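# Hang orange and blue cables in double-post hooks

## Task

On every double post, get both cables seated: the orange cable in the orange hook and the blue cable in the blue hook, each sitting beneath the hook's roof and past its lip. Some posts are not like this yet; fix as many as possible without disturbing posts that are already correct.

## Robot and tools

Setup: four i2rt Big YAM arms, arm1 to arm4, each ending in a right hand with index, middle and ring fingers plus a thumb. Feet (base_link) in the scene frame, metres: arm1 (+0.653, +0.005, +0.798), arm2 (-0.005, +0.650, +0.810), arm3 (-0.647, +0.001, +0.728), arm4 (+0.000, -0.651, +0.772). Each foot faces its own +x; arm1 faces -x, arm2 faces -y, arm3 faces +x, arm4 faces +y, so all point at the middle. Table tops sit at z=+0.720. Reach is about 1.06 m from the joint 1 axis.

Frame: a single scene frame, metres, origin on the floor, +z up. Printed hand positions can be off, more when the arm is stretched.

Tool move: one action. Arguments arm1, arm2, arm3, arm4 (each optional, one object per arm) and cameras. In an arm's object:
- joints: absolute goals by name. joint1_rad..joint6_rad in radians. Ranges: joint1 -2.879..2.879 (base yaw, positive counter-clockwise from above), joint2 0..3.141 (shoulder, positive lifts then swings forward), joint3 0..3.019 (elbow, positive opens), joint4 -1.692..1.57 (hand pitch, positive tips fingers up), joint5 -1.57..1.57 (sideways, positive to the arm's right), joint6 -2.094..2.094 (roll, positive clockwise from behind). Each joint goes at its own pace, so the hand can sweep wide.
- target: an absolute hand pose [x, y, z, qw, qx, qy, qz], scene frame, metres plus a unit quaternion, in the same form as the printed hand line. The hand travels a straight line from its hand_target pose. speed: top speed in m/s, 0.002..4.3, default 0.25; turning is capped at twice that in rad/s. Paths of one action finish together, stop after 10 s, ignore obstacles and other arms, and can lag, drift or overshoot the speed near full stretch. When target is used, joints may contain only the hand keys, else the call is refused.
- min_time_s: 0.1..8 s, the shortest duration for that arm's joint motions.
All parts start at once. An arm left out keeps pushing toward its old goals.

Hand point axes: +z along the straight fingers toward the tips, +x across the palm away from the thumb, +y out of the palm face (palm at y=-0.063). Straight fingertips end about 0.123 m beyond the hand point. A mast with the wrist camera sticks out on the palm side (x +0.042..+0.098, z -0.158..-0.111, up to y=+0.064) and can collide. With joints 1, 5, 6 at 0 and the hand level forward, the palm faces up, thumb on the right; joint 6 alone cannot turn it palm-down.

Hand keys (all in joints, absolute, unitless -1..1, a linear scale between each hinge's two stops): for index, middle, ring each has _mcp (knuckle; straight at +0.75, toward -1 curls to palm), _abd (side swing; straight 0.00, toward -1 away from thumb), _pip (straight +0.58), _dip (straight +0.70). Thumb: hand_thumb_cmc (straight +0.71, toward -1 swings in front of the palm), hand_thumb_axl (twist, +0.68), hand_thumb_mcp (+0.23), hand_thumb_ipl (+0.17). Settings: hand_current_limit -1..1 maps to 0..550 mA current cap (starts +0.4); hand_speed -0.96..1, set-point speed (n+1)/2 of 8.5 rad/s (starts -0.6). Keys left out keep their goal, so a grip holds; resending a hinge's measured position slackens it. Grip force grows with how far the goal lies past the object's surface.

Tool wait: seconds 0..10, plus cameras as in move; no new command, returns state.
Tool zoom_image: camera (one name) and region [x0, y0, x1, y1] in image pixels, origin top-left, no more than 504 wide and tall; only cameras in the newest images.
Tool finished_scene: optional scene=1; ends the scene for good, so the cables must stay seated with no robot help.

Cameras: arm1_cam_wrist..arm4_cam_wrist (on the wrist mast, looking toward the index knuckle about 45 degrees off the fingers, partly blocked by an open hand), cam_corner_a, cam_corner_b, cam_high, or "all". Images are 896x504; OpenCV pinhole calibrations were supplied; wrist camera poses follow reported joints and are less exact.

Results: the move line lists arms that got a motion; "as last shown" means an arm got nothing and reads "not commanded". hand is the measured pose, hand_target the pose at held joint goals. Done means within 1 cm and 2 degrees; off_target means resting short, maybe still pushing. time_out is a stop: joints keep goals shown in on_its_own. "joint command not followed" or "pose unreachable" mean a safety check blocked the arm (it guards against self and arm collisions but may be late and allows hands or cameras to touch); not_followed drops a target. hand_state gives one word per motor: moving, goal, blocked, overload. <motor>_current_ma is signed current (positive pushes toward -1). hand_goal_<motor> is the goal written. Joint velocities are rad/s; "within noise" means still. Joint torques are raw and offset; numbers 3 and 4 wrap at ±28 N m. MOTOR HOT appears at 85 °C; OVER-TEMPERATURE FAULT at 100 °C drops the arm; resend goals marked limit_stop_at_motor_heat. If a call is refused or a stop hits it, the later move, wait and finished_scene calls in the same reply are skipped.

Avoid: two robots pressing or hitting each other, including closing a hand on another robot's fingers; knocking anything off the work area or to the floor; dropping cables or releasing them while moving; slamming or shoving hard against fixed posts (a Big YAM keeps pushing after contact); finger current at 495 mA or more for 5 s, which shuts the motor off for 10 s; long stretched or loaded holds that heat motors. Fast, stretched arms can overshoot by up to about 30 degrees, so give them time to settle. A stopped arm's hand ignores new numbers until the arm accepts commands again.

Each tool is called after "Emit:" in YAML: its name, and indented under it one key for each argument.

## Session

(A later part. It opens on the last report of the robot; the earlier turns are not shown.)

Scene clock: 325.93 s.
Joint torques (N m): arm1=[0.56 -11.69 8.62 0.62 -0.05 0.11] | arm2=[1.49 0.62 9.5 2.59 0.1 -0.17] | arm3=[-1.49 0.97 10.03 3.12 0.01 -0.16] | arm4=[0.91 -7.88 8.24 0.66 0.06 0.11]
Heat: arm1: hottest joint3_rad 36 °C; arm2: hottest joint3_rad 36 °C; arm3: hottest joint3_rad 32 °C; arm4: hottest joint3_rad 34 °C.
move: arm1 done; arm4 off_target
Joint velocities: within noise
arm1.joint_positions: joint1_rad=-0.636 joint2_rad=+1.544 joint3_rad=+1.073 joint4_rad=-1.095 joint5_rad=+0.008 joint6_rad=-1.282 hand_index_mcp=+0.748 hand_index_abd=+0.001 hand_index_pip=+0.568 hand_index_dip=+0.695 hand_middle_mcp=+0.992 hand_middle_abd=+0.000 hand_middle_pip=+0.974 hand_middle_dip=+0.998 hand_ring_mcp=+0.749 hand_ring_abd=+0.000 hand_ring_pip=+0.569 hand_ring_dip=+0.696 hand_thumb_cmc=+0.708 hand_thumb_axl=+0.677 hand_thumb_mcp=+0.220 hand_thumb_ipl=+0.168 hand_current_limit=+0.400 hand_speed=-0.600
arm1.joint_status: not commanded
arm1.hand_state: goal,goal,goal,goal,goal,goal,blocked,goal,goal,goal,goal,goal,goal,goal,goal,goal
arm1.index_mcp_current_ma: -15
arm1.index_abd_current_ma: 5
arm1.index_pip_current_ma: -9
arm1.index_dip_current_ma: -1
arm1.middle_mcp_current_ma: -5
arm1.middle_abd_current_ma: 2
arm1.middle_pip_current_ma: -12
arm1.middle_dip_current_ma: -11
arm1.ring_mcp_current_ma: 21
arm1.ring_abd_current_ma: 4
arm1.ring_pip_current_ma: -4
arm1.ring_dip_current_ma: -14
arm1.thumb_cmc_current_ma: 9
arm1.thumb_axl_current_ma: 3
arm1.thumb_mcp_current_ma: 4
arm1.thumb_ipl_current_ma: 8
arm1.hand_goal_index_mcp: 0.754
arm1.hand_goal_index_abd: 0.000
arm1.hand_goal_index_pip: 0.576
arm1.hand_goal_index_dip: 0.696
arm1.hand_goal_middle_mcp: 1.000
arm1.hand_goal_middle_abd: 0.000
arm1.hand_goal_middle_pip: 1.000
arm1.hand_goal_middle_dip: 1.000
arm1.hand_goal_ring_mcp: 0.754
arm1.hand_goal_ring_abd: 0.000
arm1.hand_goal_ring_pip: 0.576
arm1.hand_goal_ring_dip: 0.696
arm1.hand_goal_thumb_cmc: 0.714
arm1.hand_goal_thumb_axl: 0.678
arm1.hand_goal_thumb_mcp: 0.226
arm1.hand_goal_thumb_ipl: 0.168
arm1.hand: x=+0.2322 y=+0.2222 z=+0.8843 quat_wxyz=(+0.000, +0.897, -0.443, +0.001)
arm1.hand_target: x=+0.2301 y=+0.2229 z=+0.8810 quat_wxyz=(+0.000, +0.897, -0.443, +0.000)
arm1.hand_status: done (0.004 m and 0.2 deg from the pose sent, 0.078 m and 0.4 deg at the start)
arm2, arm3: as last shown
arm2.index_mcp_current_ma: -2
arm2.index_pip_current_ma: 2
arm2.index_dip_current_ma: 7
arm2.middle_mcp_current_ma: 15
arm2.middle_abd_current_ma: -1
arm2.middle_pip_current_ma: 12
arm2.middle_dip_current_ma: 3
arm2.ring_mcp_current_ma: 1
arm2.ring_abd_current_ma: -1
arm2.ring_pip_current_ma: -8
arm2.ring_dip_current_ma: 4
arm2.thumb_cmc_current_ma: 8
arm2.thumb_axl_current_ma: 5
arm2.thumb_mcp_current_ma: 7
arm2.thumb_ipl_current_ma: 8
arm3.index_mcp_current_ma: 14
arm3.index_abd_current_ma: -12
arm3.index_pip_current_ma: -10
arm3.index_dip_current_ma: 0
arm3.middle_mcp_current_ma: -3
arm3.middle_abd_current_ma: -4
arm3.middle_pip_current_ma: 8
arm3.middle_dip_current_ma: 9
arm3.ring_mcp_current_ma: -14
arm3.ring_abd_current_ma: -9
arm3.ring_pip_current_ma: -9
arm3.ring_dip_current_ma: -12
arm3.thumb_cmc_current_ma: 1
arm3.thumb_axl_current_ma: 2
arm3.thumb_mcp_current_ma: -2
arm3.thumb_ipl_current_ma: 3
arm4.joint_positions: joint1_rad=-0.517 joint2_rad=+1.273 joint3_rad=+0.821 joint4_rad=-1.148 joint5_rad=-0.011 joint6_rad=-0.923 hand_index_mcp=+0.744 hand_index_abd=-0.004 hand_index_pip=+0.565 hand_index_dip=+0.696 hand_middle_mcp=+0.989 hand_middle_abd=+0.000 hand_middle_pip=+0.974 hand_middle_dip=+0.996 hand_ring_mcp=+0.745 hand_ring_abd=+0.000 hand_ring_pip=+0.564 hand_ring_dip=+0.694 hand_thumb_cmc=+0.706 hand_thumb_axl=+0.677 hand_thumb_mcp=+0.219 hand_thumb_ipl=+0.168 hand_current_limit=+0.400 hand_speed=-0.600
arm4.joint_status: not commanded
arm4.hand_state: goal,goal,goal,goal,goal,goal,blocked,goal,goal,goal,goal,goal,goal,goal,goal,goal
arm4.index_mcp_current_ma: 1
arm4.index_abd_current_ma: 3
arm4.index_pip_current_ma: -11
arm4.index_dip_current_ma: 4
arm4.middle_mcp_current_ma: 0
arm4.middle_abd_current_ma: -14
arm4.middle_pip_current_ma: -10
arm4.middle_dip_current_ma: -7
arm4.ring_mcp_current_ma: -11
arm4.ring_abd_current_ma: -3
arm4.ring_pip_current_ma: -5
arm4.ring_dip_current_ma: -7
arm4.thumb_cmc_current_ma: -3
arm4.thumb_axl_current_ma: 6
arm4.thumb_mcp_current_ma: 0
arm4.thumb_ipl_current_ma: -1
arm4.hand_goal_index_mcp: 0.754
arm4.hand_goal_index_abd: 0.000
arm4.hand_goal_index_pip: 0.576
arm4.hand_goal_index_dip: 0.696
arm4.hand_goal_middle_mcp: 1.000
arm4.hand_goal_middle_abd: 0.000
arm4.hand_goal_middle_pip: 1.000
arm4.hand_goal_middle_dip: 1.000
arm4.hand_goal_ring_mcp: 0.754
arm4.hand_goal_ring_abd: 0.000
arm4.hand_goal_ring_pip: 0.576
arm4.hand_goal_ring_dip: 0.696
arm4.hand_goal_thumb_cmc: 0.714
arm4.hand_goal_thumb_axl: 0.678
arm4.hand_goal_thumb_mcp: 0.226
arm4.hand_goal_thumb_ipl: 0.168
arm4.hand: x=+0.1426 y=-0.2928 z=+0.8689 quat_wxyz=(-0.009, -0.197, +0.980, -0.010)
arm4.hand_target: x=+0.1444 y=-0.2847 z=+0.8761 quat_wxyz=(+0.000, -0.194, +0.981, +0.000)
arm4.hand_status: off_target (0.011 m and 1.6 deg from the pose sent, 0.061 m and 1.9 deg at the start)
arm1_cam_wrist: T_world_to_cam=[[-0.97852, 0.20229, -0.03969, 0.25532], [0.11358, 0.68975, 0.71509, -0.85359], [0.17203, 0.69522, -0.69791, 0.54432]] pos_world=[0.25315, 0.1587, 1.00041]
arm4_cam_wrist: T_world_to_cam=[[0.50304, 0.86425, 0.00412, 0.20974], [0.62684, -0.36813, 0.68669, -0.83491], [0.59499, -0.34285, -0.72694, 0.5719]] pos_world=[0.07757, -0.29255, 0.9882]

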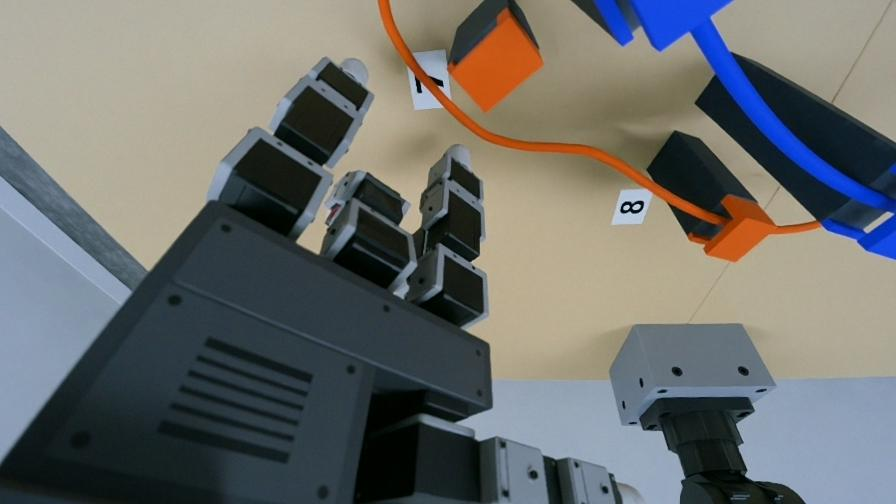

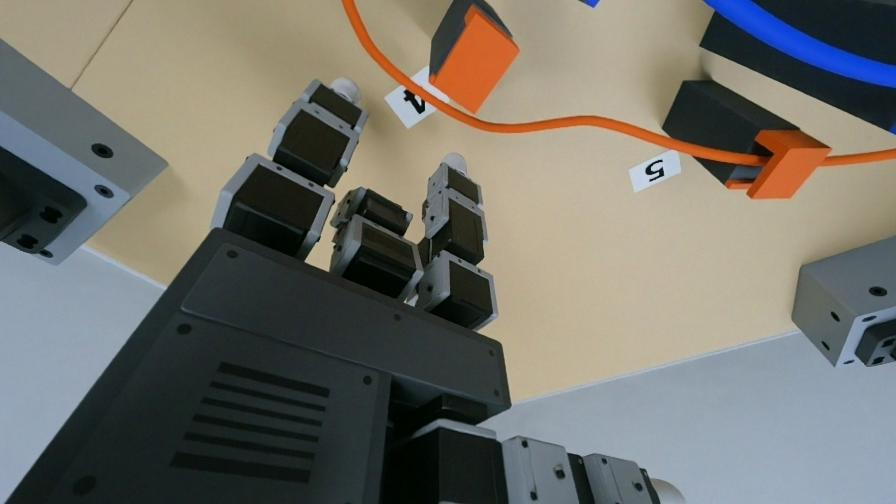

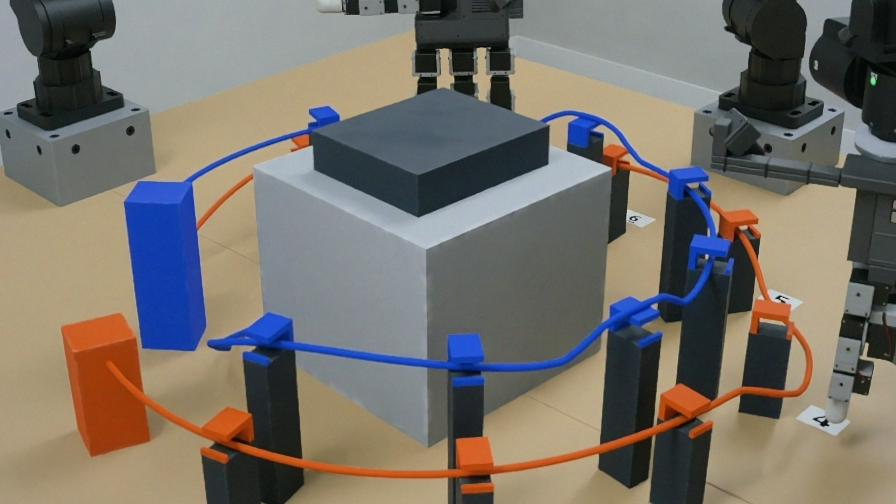

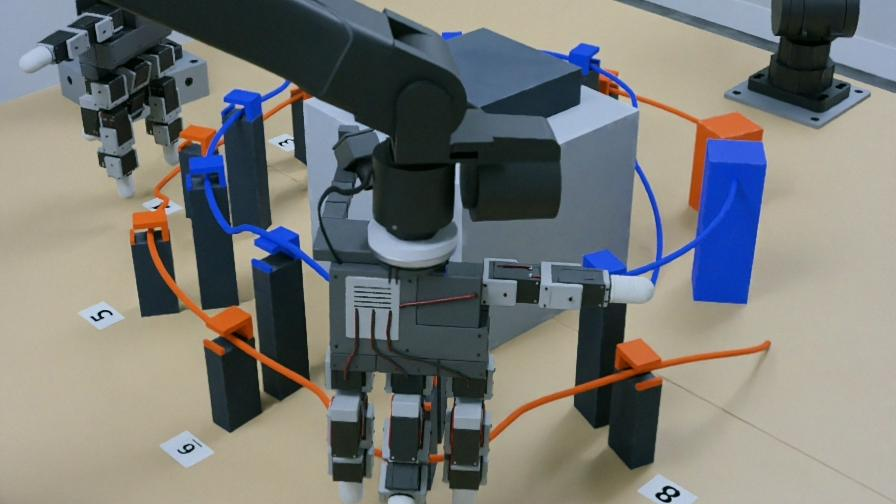

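Emit:
move:
  arm4: {"target": [0.1353, -0.2688, 0.876, 0, -0.1942, 0.981, 0], "speed": 0.15}
  arm1: {"target": [0.2157, 0.2154, 0.881, 0, -0.8965, 0.4431, 0], "speed": 0.15}

Emit:
move:
  arm4: {"joints": {"hand_index_dip": -0.75, "hand_ring_dip": -0.75}}
  arm1: {"joints": {"hand_index_dip": -0.75, "hand_ring_dip": -0.75}}
  cameras: ["arm1_cam_wrist", "arm4_cam_wrist", "cam_corner_a", "cam_corner_b"]

Emit:
zoom_image:
  camera: "cam_corner_a"
  region: [680, 180, 896, 460]

Emit:
zoom_image:
  camera: "cam_corner_b"
  region: [300, 260, 620, 504]

Emit:
zoom_image:
  camera: "arm1_cam_wrist"
  region: [260, 0, 660, 250]

Emit:
zoom_image:
  camera: "arm4_cam_wrist"
  region: [260, 0, 660, 250]

Scene clock: 348.13 s.
Joint torques (N m): arm1=[1.32 -10.75 10.3 0.39 -0.03 0.18] | arm2=[0.85 0.85 9.63 2.65 0.09 -0.1] | arm3=[-0.91 0.73 10.18 3.12 0.05 -0.18] | arm4=[0.79 -7.41 9.88 0.62 0.08 0.12]
Heat: arm1: hottest joint3_rad 35 °C; arm2: hottest joint3_rad 37 °C; arm3: hottest joint3_rad 32 °C; arm4: hottest joint3_rad 34 °C.
move: arm1 off_target; arm4 off_target
Joint velocities: within noise
arm1.joint_positions: joint1_rad=-0.612 joint2_rad=+1.552 joint3_rad=+1.073 joint4_rad=-1.095 joint5_rad=+0.008 joint6_rad=-1.257 hand_index_mcp=+0.748 hand_index_abd=+0.001 hand_index_pip=+0.568 hand_index_dip=+0.695 hand_middle_mcp=+0.992 hand_middle_abd=+0.000 hand_middle_pip=+0.974 hand_middle_dip=+0.998 hand_ring_mcp=+0.749 hand_ring_abd=+0.000 hand_ring_pip=+0.569 hand_ring_dip=+0.696 hand_thumb_cmc=+0.708 hand_thumb_axl=+0.677 hand_thumb_mcp=+0.220 hand_thumb_ipl=+0.168 hand_current_limit=+0.400 hand_speed=-0.600
arm1.joint_status: not commanded
arm1.hand_state: goal,goal,goal,goal,goal,goal,blocked,goal,goal,goal,goal,goal,goal,goal,goal,goal
arm1.index_mcp_current_ma: -6
arm1.index_abd_current_ma: 5
arm1.index_pip_current_ma: -23
arm1.index_dip_current_ma: 0
arm1.middle_mcp_current_ma: -24
arm1.middle_abd_current_ma: 10
arm1.middle_pip_current_ma: 20
arm1.middle_dip_current_ma: -2
arm1.ring_mcp_current_ma: 1
arm1.ring_abd_current_ma: 8
arm1.ring_pip_current_ma: 21
arm1.ring_dip_current_ma: -2
arm1.thumb_cmc_current_ma: 9
arm1.thumb_axl_current_ma: -15
arm1.thumb_mcp_current_ma: -2
arm1.thumb_ipl_current_ma: 6
arm1.hand_goal_index_mcp: 0.754
arm1.hand_goal_index_abd: 0.000
arm1.hand_goal_index_pip: 0.576
arm1.hand_goal_index_dip: 0.696
arm1.hand_goal_middle_mcp: 1.000
arm1.hand_goal_middle_abd: 0.000
arm1.hand_goal_middle_pip: 1.000
arm1.hand_goal_middle_dip: 1.000
arm1.hand_goal_ring_mcp: 0.754
arm1.hand_goal_ring_abd: 0.000
arm1.hand_goal_ring_pip: 0.576
arm1.hand_goal_ring_dip: 0.696
arm1.hand_goal_thumb_cmc: 0.714
arm1.hand_goal_thumb_axl: 0.678
arm1.hand_goal_thumb_mcp: 0.226
arm1.hand_goal_thumb_ipl: 0.168
arm1.hand: x=+0.2268 y=+0.2141 z=+0.8808 quat_wxyz=(+0.001, +0.896, -0.444, +0.005)
arm1.hand_target: x=+0.2159 y=+0.2151 z=+0.8810 quat_wxyz=(+0.000, +0.896, -0.443, +0.000)
arm1.hand_status: off_target (0.011 m and 0.6 deg from the pose sent, 0.018 m and 0.2 deg at the start)
arm2, arm3: as last shown
arm2.index_mcp_current_ma: 11
arm2.index_abd_current_ma: -19
arm2.index_pip_current_ma: -10
arm2.index_dip_current_ma: 8
arm2.middle_mcp_current_ma: 9
arm2.middle_abd_current_ma: -8
arm2.middle_pip_current_ma: -1
arm2.middle_dip_current_ma: 0
arm2.ring_mcp_current_ma: 0
arm2.ring_abd_current_ma: 9
arm2.ring_pip_current_ma: -14
arm2.ring_dip_current_ma: 5
arm2.thumb_cmc_current_ma: -2
arm2.thumb_axl_current_ma: -8
arm2.thumb_mcp_current_ma: -4
arm2.thumb_ipl_current_ma: -1
arm3.index_mcp_current_ma: 13
arm3.index_abd_current_ma: -4
arm3.index_pip_current_ma: -3
arm3.index_dip_current_ma: -4
arm3.middle_mcp_current_ma: -1
arm3.middle_abd_current_ma: 5
arm3.middle_pip_current_ma: 16
arm3.middle_dip_current_ma: 1
arm3.ring_mcp_current_ma: -5
arm3.ring_abd_current_ma: -8
arm3.ring_pip_current_ma: 0
arm3.ring_dip_current_ma: -7
arm3.thumb_cmc_current_ma: -6
arm3.thumb_axl_current_ma: 12
arm3.thumb_mcp_current_ma: -5
arm3.thumb_ipl_current_ma: 4
arm4.joint_positions: joint1_rad=-0.467 joint2_rad=+1.289 joint3_rad=+0.821 joint4_rad=-1.145 joint5_rad=-0.012 joint6_rad=-0.875 hand_index_mcp=+0.744 hand_index_abd=-0.002 hand_index_pip=+0.565 hand_index_dip=+0.696 hand_middle_mcp=+0.989 hand_middle_abd=+0.000 hand_middle_pip=+0.974 hand_middle_dip=+0.996 hand_ring_mcp=+0.745 hand_ring_abd=+0.000 hand_ring_pip=+0.564 hand_ring_dip=+0.694 hand_thumb_cmc=+0.706 hand_thumb_axl=+0.677 hand_thumb_mcp=+0.219 hand_thumb_ipl=+0.168 hand_current_limit=+0.400 hand_speed=-0.600
arm4.joint_status: not commanded
arm4.hand_state: goal,goal,goal,goal,goal,goal,blocked,goal,goal,goal,goal,goal,goal,goal,goal,goal
arm4.index_mcp_current_ma: 4
arm4.index_abd_current_ma: 2
arm4.index_pip_current_ma: -4
arm4.index_dip_current_ma: 2
arm4.middle_mcp_current_ma: 5
arm4.middle_abd_current_ma: -6
arm4.middle_pip_current_ma: -7
arm4.middle_dip_current_ma: -6
arm4.ring_mcp_current_ma: -4
arm4.ring_abd_current_ma: -6
arm4.ring_pip_current_ma: 1
arm4.ring_dip_current_ma: 8
arm4.thumb_cmc_current_ma: -1
arm4.thumb_axl_current_ma: 2
arm4.thumb_mcp_current_ma: -8
arm4.thumb_ipl_current_ma: -5
arm4.hand_goal_index_mcp: 0.754
arm4.hand_goal_index_abd: 0.000
arm4.hand_goal_index_pip: 0.576
arm4.hand_goal_index_dip: 0.696
arm4.hand_goal_middle_mcp: 1.000
arm4.hand_goal_middle_abd: 0.000
arm4.hand_goal_middle_pip: 1.000
arm4.hand_goal_middle_dip: 1.000
arm4.hand_goal_ring_mcp: 0.754
arm4.hand_goal_ring_abd: 0.000
arm4.hand_goal_ring_pip: 0.576
arm4.hand_goal_ring_dip: 0.696
arm4.hand_goal_thumb_cmc: 0.714
arm4.hand_goal_thumb_axl: 0.678
arm4.hand_goal_thumb_mcp: 0.226
arm4.hand_goal_thumb_ipl: 0.168
arm4.hand: x=+0.1289 y=-0.2853 z=+0.8632 quat_wxyz=(-0.013, -0.198, +0.980, -0.016)
arm4.hand_target: x=+0.1350 y=-0.2694 z=+0.8764 quat_wxyz=(+0.000, -0.194, +0.981, +0.000)
arm4.hand_status: off_target (0.022 m and 2.4 deg from the pose sent, 0.026 m and 1.6 deg at the start)
pictures: none

Scene clock: 349.57 s.
Joint torques (N m): arm1=[1.73 -10.81 10.21 0.44 -0.03 0.18] | arm2=[1.38 1.32 9.42 2.65 0.07 -0.12] | arm3=[-1.14 0.56 10.25 3.25 0.08 -0.2] | arm4=[0.79 -7.36 9.89 0.62 0.08 0.11]
Heat: arm1: hottest joint3_rad 35 °C; arm2: hottest joint3_rad 37 °C; arm3: hottest joint3_rad 32 °C; arm4: hottest joint3_rad 34 °C.
move: arm1 done; arm4 done
Joint velocities: within noise
arm1.joint_positions: joint1_rad=-0.612 joint2_rad=+1.552 joint3_rad=+1.073 joint4_rad=-1.095 joint5_rad=+0.009 joint6_rad=-1.257 hand_index_mcp=+0.748 hand_index_abd=+0.001 hand_index_pip=+0.577 hand_index_dip=-0.748 hand_middle_mcp=+0.992 hand_middle_abd=+0.000 hand_middle_pip=+0.974 hand_middle_dip=+0.998 hand_ring_mcp=+0.749 hand_ring_abd=+0.000 hand_ring_pip=+0.577 hand_ring_dip=-0.747 hand_thumb_cmc=+0.708 hand_thumb_axl=+0.677 hand_thumb_mcp=+0.220 hand_thumb_ipl=+0.168 hand_current_limit=+0.400 hand_speed=-0.600
arm1.joint_status: all done
arm1.hand_state: goal,goal,goal,goal,goal,goal,blocked,goal,goal,goal,goal,goal,goal,goal,goal,goal
arm1.index_mcp_current_ma: -6
arm1.index_abd_current_ma: -2
arm1.index_pip_current_ma: -5
arm1.index_dip_current_ma: -11
arm1.middle_mcp_current_ma: -5
arm1.middle_abd_current_ma: 16
arm1.middle_pip_current_ma: 1
arm1.middle_dip_current_ma: 7
arm1.ring_mcp_current_ma: 15
arm1.ring_abd_current_ma: 9
arm1.ring_pip_current_ma: -8
arm1.ring_dip_current_ma: 22
arm1.thumb_cmc_current_ma: 14
arm1.thumb_axl_current_ma: -8
arm1.thumb_mcp_current_ma: -15
arm1.thumb_ipl_current_ma: -8
arm1.hand_goal_index_mcp: 0.754
arm1.hand_goal_index_abd: 0.000
arm1.hand_goal_index_pip: 0.576
arm1.hand_goal_index_dip: -0.750
arm1.hand_goal_middle_mcp: 1.000
arm1.hand_goal_middle_abd: 0.000
arm1.hand_goal_middle_pip: 1.000
arm1.hand_goal_middle_dip: 1.000
arm1.hand_goal_ring_mcp: 0.754
arm1.hand_goal_ring_abd: 0.000
arm1.hand_goal_ring_pip: 0.576
arm1.hand_goal_ring_dip: -0.750
arm1.hand_goal_thumb_cmc: 0.714
arm1.hand_goal_thumb_axl: 0.678
arm1.hand_goal_thumb_mcp: 0.226
arm1.hand_goal_thumb_ipl: 0.168
arm1.hand: x=+0.2268 y=+0.2141 z=+0.8808 quat_wxyz=(+0.001, +0.896, -0.444, +0.005)
arm1.hand_target: x=+0.2159 y=+0.2151 z=+0.8810 quat_wxyz=(+0.000, +0.897, -0.443, +0.000)
arm1.hand_status: not commanded
arm2, arm3: as last shown
arm2.index_mcp_current_ma: 9
arm2.index_abd_current_ma: -11
arm2.index_pip_current_ma: -12
arm2.index_dip_current_ma: -6
arm2.middle_mcp_current_ma: 20
arm2.middle_abd_current_ma: 2
arm2.middle_pip_current_ma: -8
arm2.middle_dip_current_ma: 7
arm2.ring_mcp_current_ma: 2
arm2.ring_abd_current_ma: 7
arm2.ring_pip_current_ma: 8
arm2.ring_dip_current_ma: 3
arm2.thumb_cmc_current_ma: -4
arm2.thumb_axl_current_ma: -10
arm2.thumb_mcp_current_ma: 5
arm2.thumb_ipl_current_ma: 12
arm3.index_mcp_current_ma: 1
arm3.index_abd_current_ma: 7
arm3.index_pip_current_ma: -10
arm3.index_dip_current_ma: -1
arm3.middle_mcp_current_ma: 2
arm3.middle_abd_current_ma: -13
arm3.middle_pip_current_ma: 10
arm3.middle_dip_current_ma: 10
arm3.ring_mcp_current_ma: -16
arm3.ring_pip_current_ma: 7
arm3.ring_dip_current_ma: -17
arm3.thumb_cmc_current_ma: 2
arm3.thumb_axl_current_ma: 2
arm3.thumb_mcp_current_ma: 2
arm3.thumb_ipl_current_ma: -11
arm4.joint_positions: joint1_rad=-0.467 joint2_rad=+1.289 joint3_rad=+0.821 joint4_rad=-1.145 joint5_rad=-0.012 joint6_rad=-0.875 hand_index_mcp=+0.745 hand_index_abd=-0.002 hand_index_pip=+0.574 hand_index_dip=-0.745 hand_middle_mcp=+0.989 hand_middle_abd=+0.000 hand_middle_pip=+0.974 hand_middle_dip=+0.996 hand_ring_mcp=+0.745 hand_ring_abd=+0.000 hand_ring_pip=+0.578 hand_ring_dip=-0.743 hand_thumb_cmc=+0.706 hand_thumb_axl=+0.677 hand_thumb_mcp=+0.219 hand_thumb_ipl=+0.168 hand_current_limit=+0.400 hand_speed=-0.600
arm4.joint_status: all done
arm4.hand_state: goal,goal,goal,goal,goal,goal,blocked,goal,goal,goal,goal,goal,goal,goal,goal,goal
arm4.index_mcp_current_ma: 3
arm4.index_abd_current_ma: 3
arm4.index_pip_current_ma: -12
arm4.index_dip_current_ma: -12
arm4.middle_mcp_current_ma: 2
arm4.middle_abd_current_ma: -9
arm4.middle_pip_current_ma: 1
arm4.middle_dip_current_ma: -5
arm4.ring_mcp_current_ma: -19
arm4.ring_abd_current_ma: 9
arm4.ring_pip_current_ma: 1
arm4.ring_dip_current_ma: -1
arm4.thumb_cmc_current_ma: -8
arm4.thumb_axl_current_ma: -5
arm4.thumb_mcp_current_ma: -5
arm4.thumb_ipl_current_ma: 2
arm4.hand_goal_index_mcp: 0.754
arm4.hand_goal_index_abd: 0.000
arm4.hand_goal_index_pip: 0.576
arm4.hand_goal_index_dip: -0.750
arm4.hand_goal_middle_mcp: 1.000
arm4.hand_goal_middle_abd: 0.000
arm4.hand_goal_middle_pip: 1.000
arm4.hand_goal_middle_dip: 1.000
arm4.hand_goal_ring_mcp: 0.754
arm4.hand_goal_ring_abd: 0.000
arm4.hand_goal_ring_pip: 0.576
arm4.hand_goal_ring_dip: -0.750
arm4.hand_goal_thumb_cmc: 0.714
arm4.hand_goal_thumb_axl: 0.678
arm4.hand_goal_thumb_mcp: 0.226
arm4.hand_goal_thumb_ipl: 0.168
arm4.hand: x=+0.1289 y=-0.2853 z=+0.8632 quat_wxyz=(-0.013, -0.197, +0.980, -0.016)
arm4.hand_target: x=+0.1350 y=-0.2694 z=+0.8764 quat_wxyz=(+0.000, -0.194, +0.981, +0.000)
arm4.hand_status: not commanded
arm1_cam_wrist: T_world_to_cam=[[-0.97792, 0.20361, -0.047, 0.25753], [0.10995, 0.69262, 0.71288, -0.84275], [0.17771, 0.69197, -0.69971, 0.54942]] pos_world=[0.24686, 0.15109, 0.99732]
arm4_cam_wrist: T_world_to_cam=[[0.50213, 0.86475, -0.00906, 0.22168], [0.63093, -0.35916, 0.6877, -0.81852], [0.59144, -0.35102, -0.72594, 0.5758]] pos_world=[0.06457, -0.28355, 0.98291]

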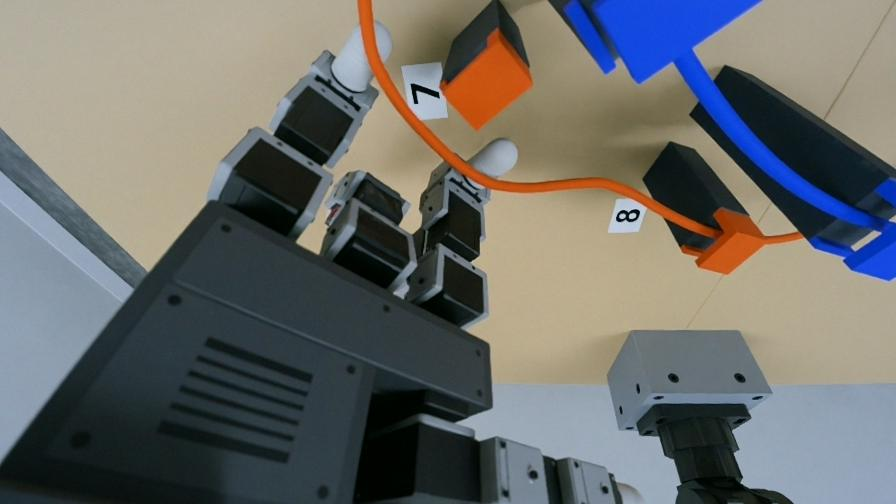

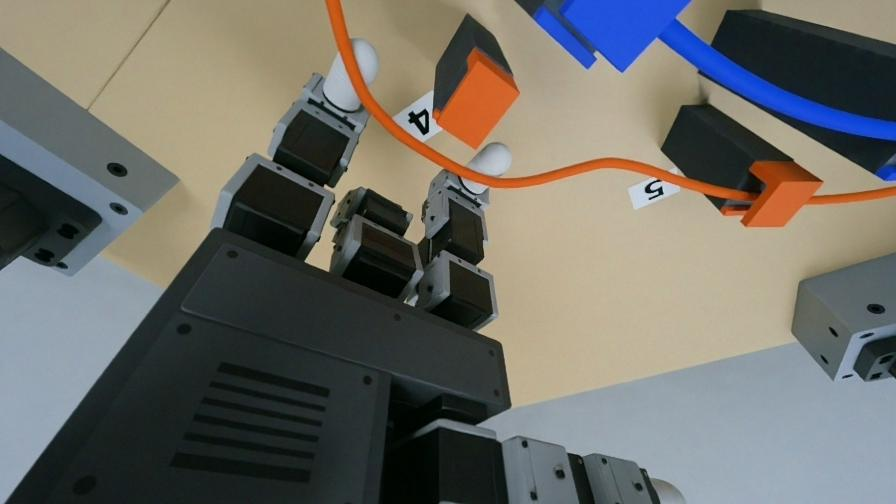

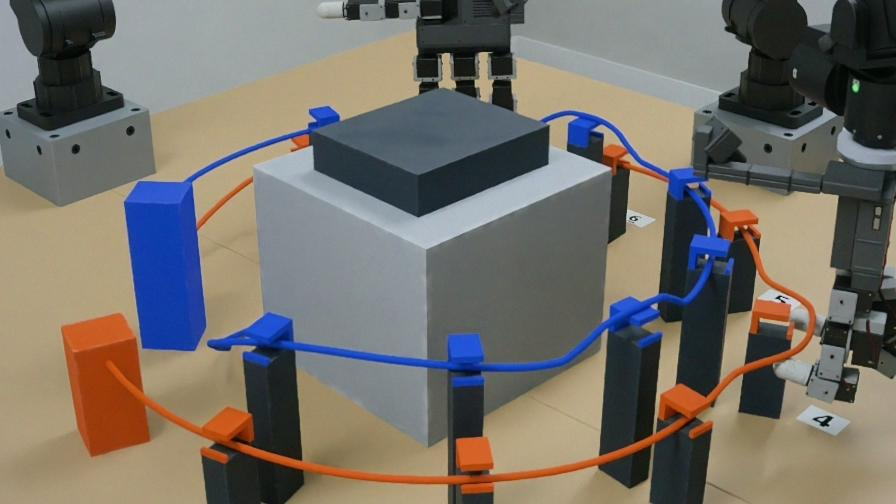

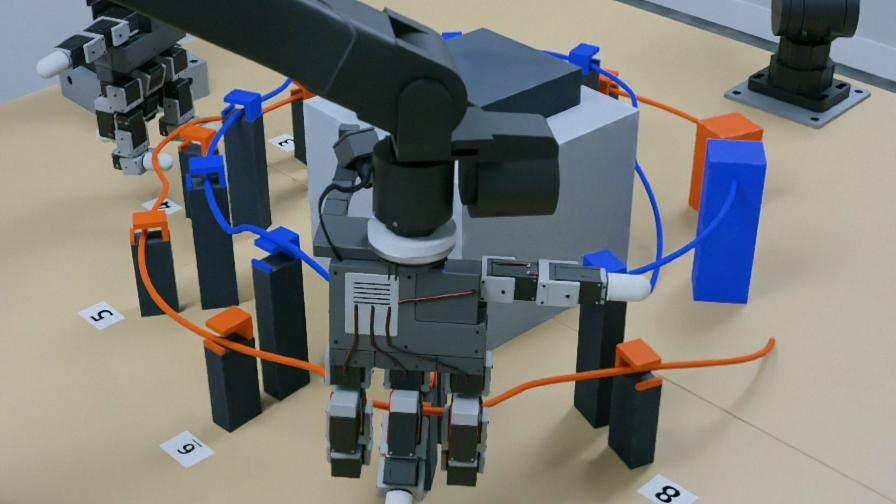

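Scaled by 1.800 from the camera's image (finer frame: 1280x720).

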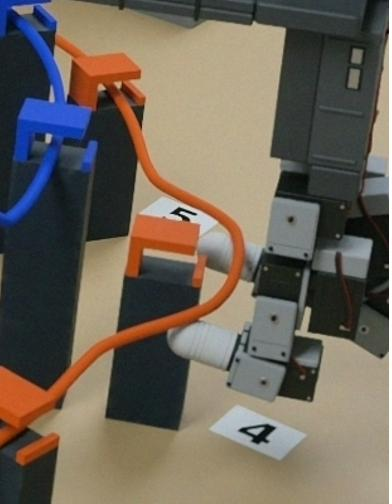

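Scaled by 1.575 from the camera's image (finer frame: 1280x720).

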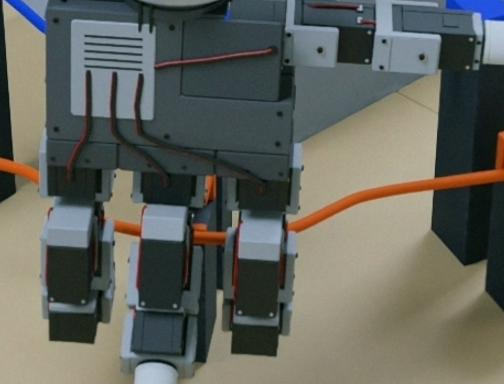

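Scaled by 1.260 from the camera's image (finer frame: 1280x720).

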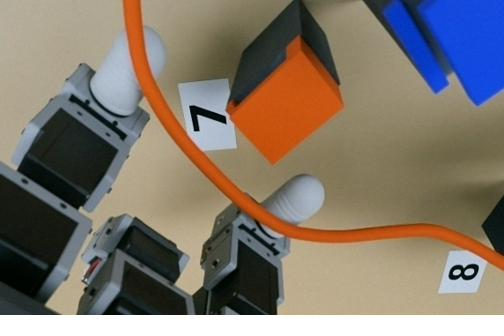

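Scaled by 1.260 from the camera's image (finer frame: 1280x720).

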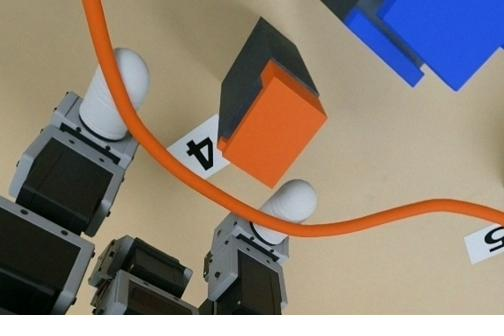

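Emit:
move:
  arm4: {"target": [0.130, -0.246, 0.884, 0, -0.1942, 0.981, 0], "speed": 0.12}
  arm1: {"target": [0.197, 0.205, 0.881, 0, -0.8965, 0.4431, 0], "speed": 0.12}
  cameras: ["arm1_cam_wrist", "arm4_cam_wrist", "cam_corner_a", "cam_corner_b"]

Emit:
zoom_image:
  camera: "cam_corner_a"
  region: [700, 240, 860, 440]

Emit:
zoom_image:
  camera: "cam_corner_b"
  region: [320, 330, 520, 504]

Emit:
zoom_image:
  camera: "arm1_cam_wrist"
  region: [300, 0, 660, 250]

Emit:
zoom_image:
  camera: "arm4_cam_wrist"
  region: [300, 0, 660, 250]

Scene clock: 389.40 s.
Joint torques (N m): arm1=[1.73 -11.22 11.82 0.17 -0.07 0.2] | arm2=[1.14 0.79 9.46 2.51 0.09 -0.09] | arm3=[-1.49 0.5 10.36 3.02 0.02 -0.18] | arm4=[0.79 -7.94 10.82 -0.16 0.09 0.11]
Heat: arm1: hottest joint3_rad 35 °C; arm2: hottest joint3_rad 37 °C; arm3: hottest joint3_rad 32 °C; arm4: hottest joint3_rad 35 °C.
move: arm1 off_target; arm4 off_target
Joint velocities: within noise
arm1.joint_positions: joint1_rad=-0.569 joint2_rad=+1.575 joint3_rad=+1.079 joint4_rad=-1.095 joint5_rad=+0.009 joint6_rad=-1.214 hand_index_mcp=+0.748 hand_index_abd=+0.001 hand_index_pip=+0.577 hand_index_dip=-0.748 hand_middle_mcp=+0.992 hand_middle_abd=+0.000 hand_middle_pip=+0.974 hand_middle_dip=+0.998 hand_ring_mcp=+0.749 hand_ring_abd=+0.000 hand_ring_pip=+0.577 hand_ring_dip=-0.747 hand_thumb_cmc=+0.708 hand_thumb_axl=+0.677 hand_thumb_mcp=+0.220 hand_thumb_ipl=+0.168 hand_current_limit=+0.400 hand_speed=-0.600
arm1.joint_status: not commanded
arm1.hand_state: goal,goal,goal,goal,goal,goal,blocked,goal,goal,goal,goal,goal,goal,goal,goal,goal
arm1.index_mcp_current_ma: -8
arm1.index_abd_current_ma: -9
arm1.index_pip_current_ma: -6
arm1.index_dip_current_ma: 1
arm1.middle_mcp_current_ma: -3
arm1.middle_abd_current_ma: 10
arm1.middle_pip_current_ma: -9
arm1.middle_dip_current_ma: 8
arm1.ring_mcp_current_ma: 0
arm1.ring_abd_current_ma: 13
arm1.ring_pip_current_ma: 2
arm1.ring_dip_current_ma: -13
arm1.thumb_cmc_current_ma: 3
arm1.thumb_axl_current_ma: -1
arm1.thumb_mcp_current_ma: -11
arm1.thumb_ipl_current_ma: -8
arm1.hand_goal_index_mcp: 0.754
arm1.hand_goal_index_abd: 0.000
arm1.hand_goal_index_pip: 0.576
arm1.hand_goal_index_dip: -0.750
arm1.hand_goal_middle_mcp: 1.000
arm1.hand_goal_middle_abd: 0.000
arm1.hand_goal_middle_pip: 1.000
arm1.hand_goal_middle_dip: 1.000
arm1.hand_goal_ring_mcp: 0.754
arm1.hand_goal_ring_abd: 0.000
arm1.hand_goal_ring_pip: 0.576
arm1.hand_goal_ring_dip: -0.750
arm1.hand_goal_thumb_cmc: 0.714
arm1.hand_goal_thumb_axl: 0.678
arm1.hand_goal_thumb_mcp: 0.226
arm1.hand_goal_thumb_ipl: 0.168
arm1.hand: x=+0.2155 y=+0.1995 z=+0.8726 quat_wxyz=(+0.002, +0.896, -0.443, +0.014)
arm1.hand_target: x=+0.1975 y=+0.2045 z=+0.8814 quat_wxyz=(+0.000, +0.896, -0.443, +0.000)
arm1.hand_status: off_target (0.021 m and 1.6 deg from the pose sent, 0.031 m and 0.6 deg at the start)
arm2, arm3: as last shown
arm2.index_mcp_current_ma: 11
arm2.index_abd_current_ma: 5
arm2.index_pip_current_ma: 3
arm2.index_dip_current_ma: 4
arm2.middle_mcp_current_ma: 11
arm2.middle_abd_current_ma: -13
arm2.middle_pip_current_ma: 4
arm2.middle_dip_current_ma: -4
arm2.ring_mcp_current_ma: -7
arm2.ring_abd_current_ma: 18
arm2.ring_pip_current_ma: 0
arm2.ring_dip_current_ma: 23
arm2.thumb_cmc_current_ma: 7
arm2.thumb_axl_current_ma: -12
arm2.thumb_mcp_current_ma: -4
arm2.thumb_ipl_current_ma: -4
arm3.index_abd_current_ma: -2
arm3.index_pip_current_ma: -13
arm3.index_dip_current_ma: -4
arm3.middle_mcp_current_ma: 0
arm3.middle_abd_current_ma: -3
arm3.middle_pip_current_ma: 4
arm3.middle_dip_current_ma: -6
arm3.ring_mcp_current_ma: -24
arm3.ring_abd_current_ma: -11
arm3.ring_pip_current_ma: -4
arm3.ring_dip_current_ma: -3
arm3.thumb_cmc_current_ma: 3
arm3.thumb_axl_current_ma: 4
arm3.thumb_mcp_current_ma: 0
arm3.thumb_ipl_current_ma: -3
arm4.joint_positions: joint1_rad=-0.425 joint2_rad=+1.326 joint3_rad=+0.867 joint4_rad=-1.145 joint5_rad=-0.012 joint6_rad=-0.833 hand_index_mcp=+0.745 hand_index_abd=-0.010 hand_index_pip=+0.577 hand_index_dip=-0.745 hand_middle_mcp=+0.989 hand_middle_abd=+0.000 hand_middle_pip=+0.974 hand_middle_dip=+0.996 hand_ring_mcp=+0.745 hand_ring_abd=+0.000 hand_ring_pip=+0.578 hand_ring_dip=-0.743 hand_thumb_cmc=+0.706 hand_thumb_axl=+0.677 hand_thumb_mcp=+0.219 hand_thumb_ipl=+0.168 hand_current_limit=+0.400 hand_speed=-0.600
arm4.joint_status: not commanded
arm4.hand_state: goal,goal,goal,goal,goal,goal,blocked,goal,goal,goal,goal,goal,goal,goal,goal,goal
arm4.index_mcp_current_ma: 2
arm4.index_abd_current_ma: 10
arm4.index_pip_current_ma: -7
arm4.index_dip_current_ma: 8
arm4.middle_mcp_current_ma: 7
arm4.middle_abd_current_ma: 5
arm4.middle_pip_current_ma: -1
arm4.middle_dip_current_ma: -17
arm4.ring_mcp_current_ma: -1
arm4.ring_abd_current_ma: 4
arm4.ring_pip_current_ma: 5
arm4.ring_dip_current_ma: -4
arm4.thumb_cmc_current_ma: -4
arm4.thumb_axl_current_ma: 12
arm4.thumb_mcp_current_ma: -1
arm4.thumb_ipl_current_ma: 4
arm4.hand_goal_index_mcp: 0.754
arm4.hand_goal_index_abd: 0.000
arm4.hand_goal_index_pip: 0.576
arm4.hand_goal_index_dip: -0.750
arm4.hand_goal_middle_mcp: 1.000
arm4.hand_goal_middle_abd: 0.000
arm4.hand_goal_middle_pip: 1.000
arm4.hand_goal_middle_dip: 1.000
arm4.hand_goal_ring_mcp: 0.754
arm4.hand_goal_ring_abd: 0.000
arm4.hand_goal_ring_pip: 0.576
arm4.hand_goal_ring_dip: -0.750
arm4.hand_goal_thumb_cmc: 0.714
arm4.hand_goal_thumb_axl: 0.678
arm4.hand_goal_thumb_mcp: 0.226
arm4.hand_goal_thumb_ipl: 0.168
arm4.hand: x=+0.1245 y=-0.2630 z=+0.8679 quat_wxyz=(-0.010, -0.197, +0.980, -0.012)
arm4.hand_target: x=+0.1296 y=-0.2467 z=+0.8842 quat_wxyz=(+0.000, -0.194, +0.981, +0.000)
arm4.hand_status: off_target (0.024 m and 1.9 deg from the pose sent, 0.045 m and 2.4 deg at the start)
arm1_cam_wrist: T_world_to_cam=[[-0.97732, 0.20216, -0.06315, 0.26329], [0.09886, 0.69915, 0.7081, -0.82035], [0.1873, 0.6858, -0.70328, 0.55811]] pos_world=[0.23388, 0.13758, 0.99003]
arm4_cam_wrist: T_world_to_cam=[[0.50174, 0.86502, -0.00039, 0.19721], [0.62782, -0.36384, 0.68809, -0.8122], [0.59507, -0.34548, -0.72563, 0.59033]] pos_world=[0.05967, -0.26215, 0.9873]

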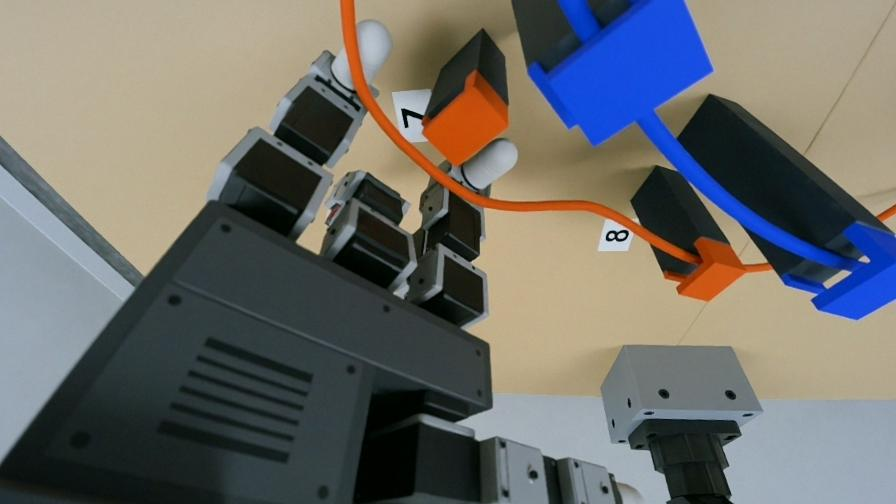

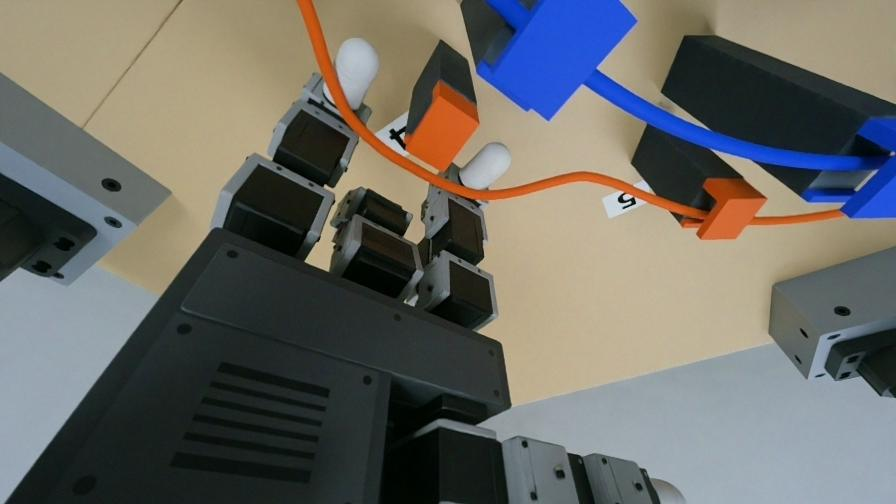

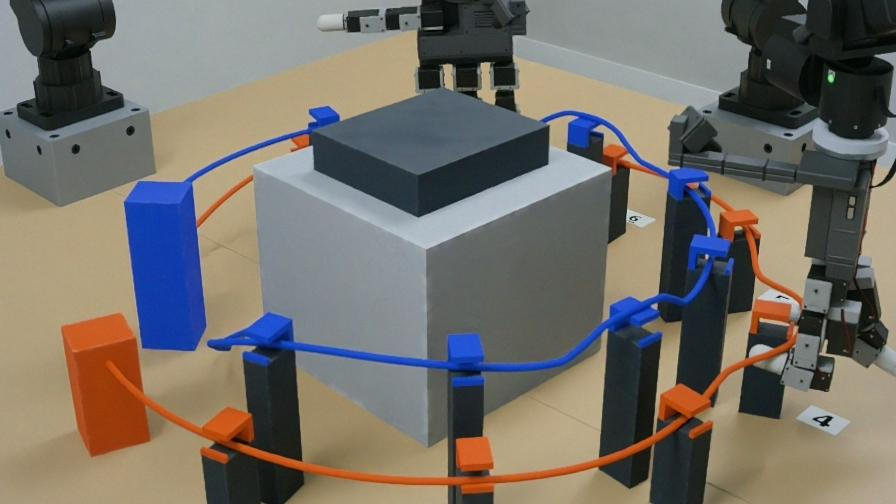

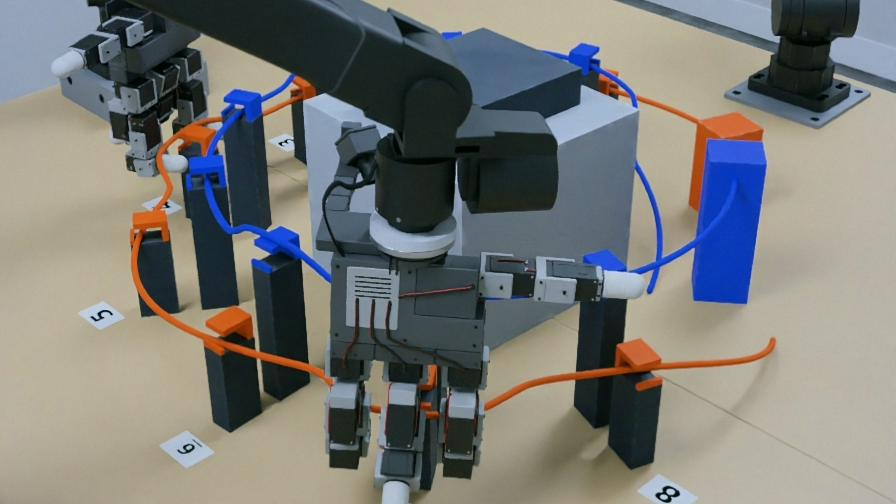

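Scaled by 2.520 from the camera's image (finer frame: 1280x720).

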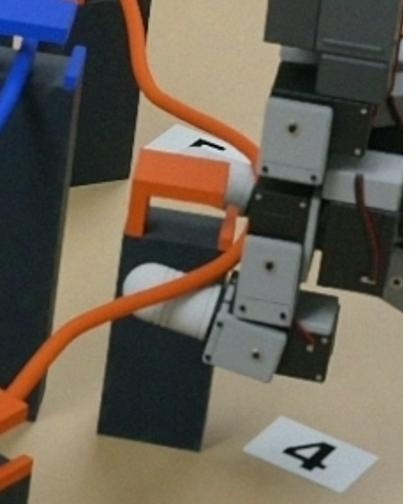

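Scaled by 2.520 from the camera's image (finer frame: 1280x720).

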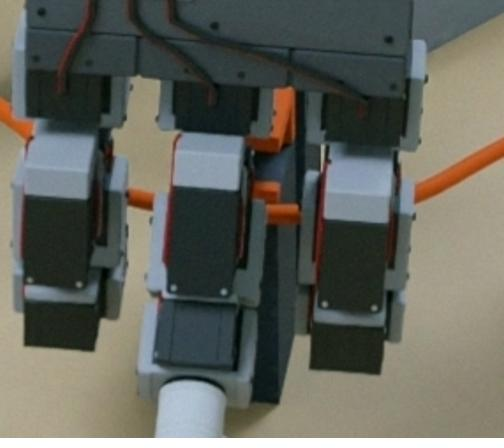

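Scaled by 1.400 from the camera's image (finer frame: 1280x720).

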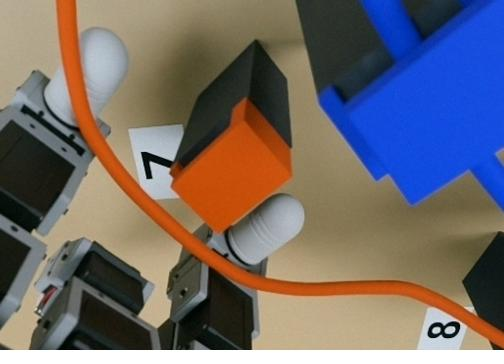

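Scaled by 1.400 from the camera's image (finer frame: 1280x720).

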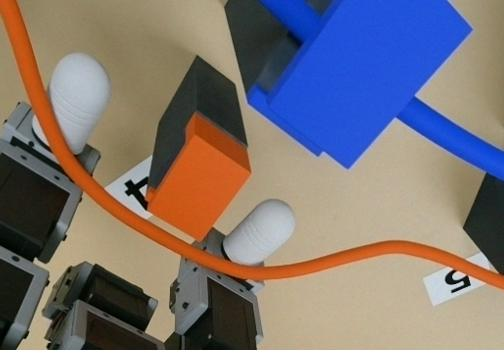

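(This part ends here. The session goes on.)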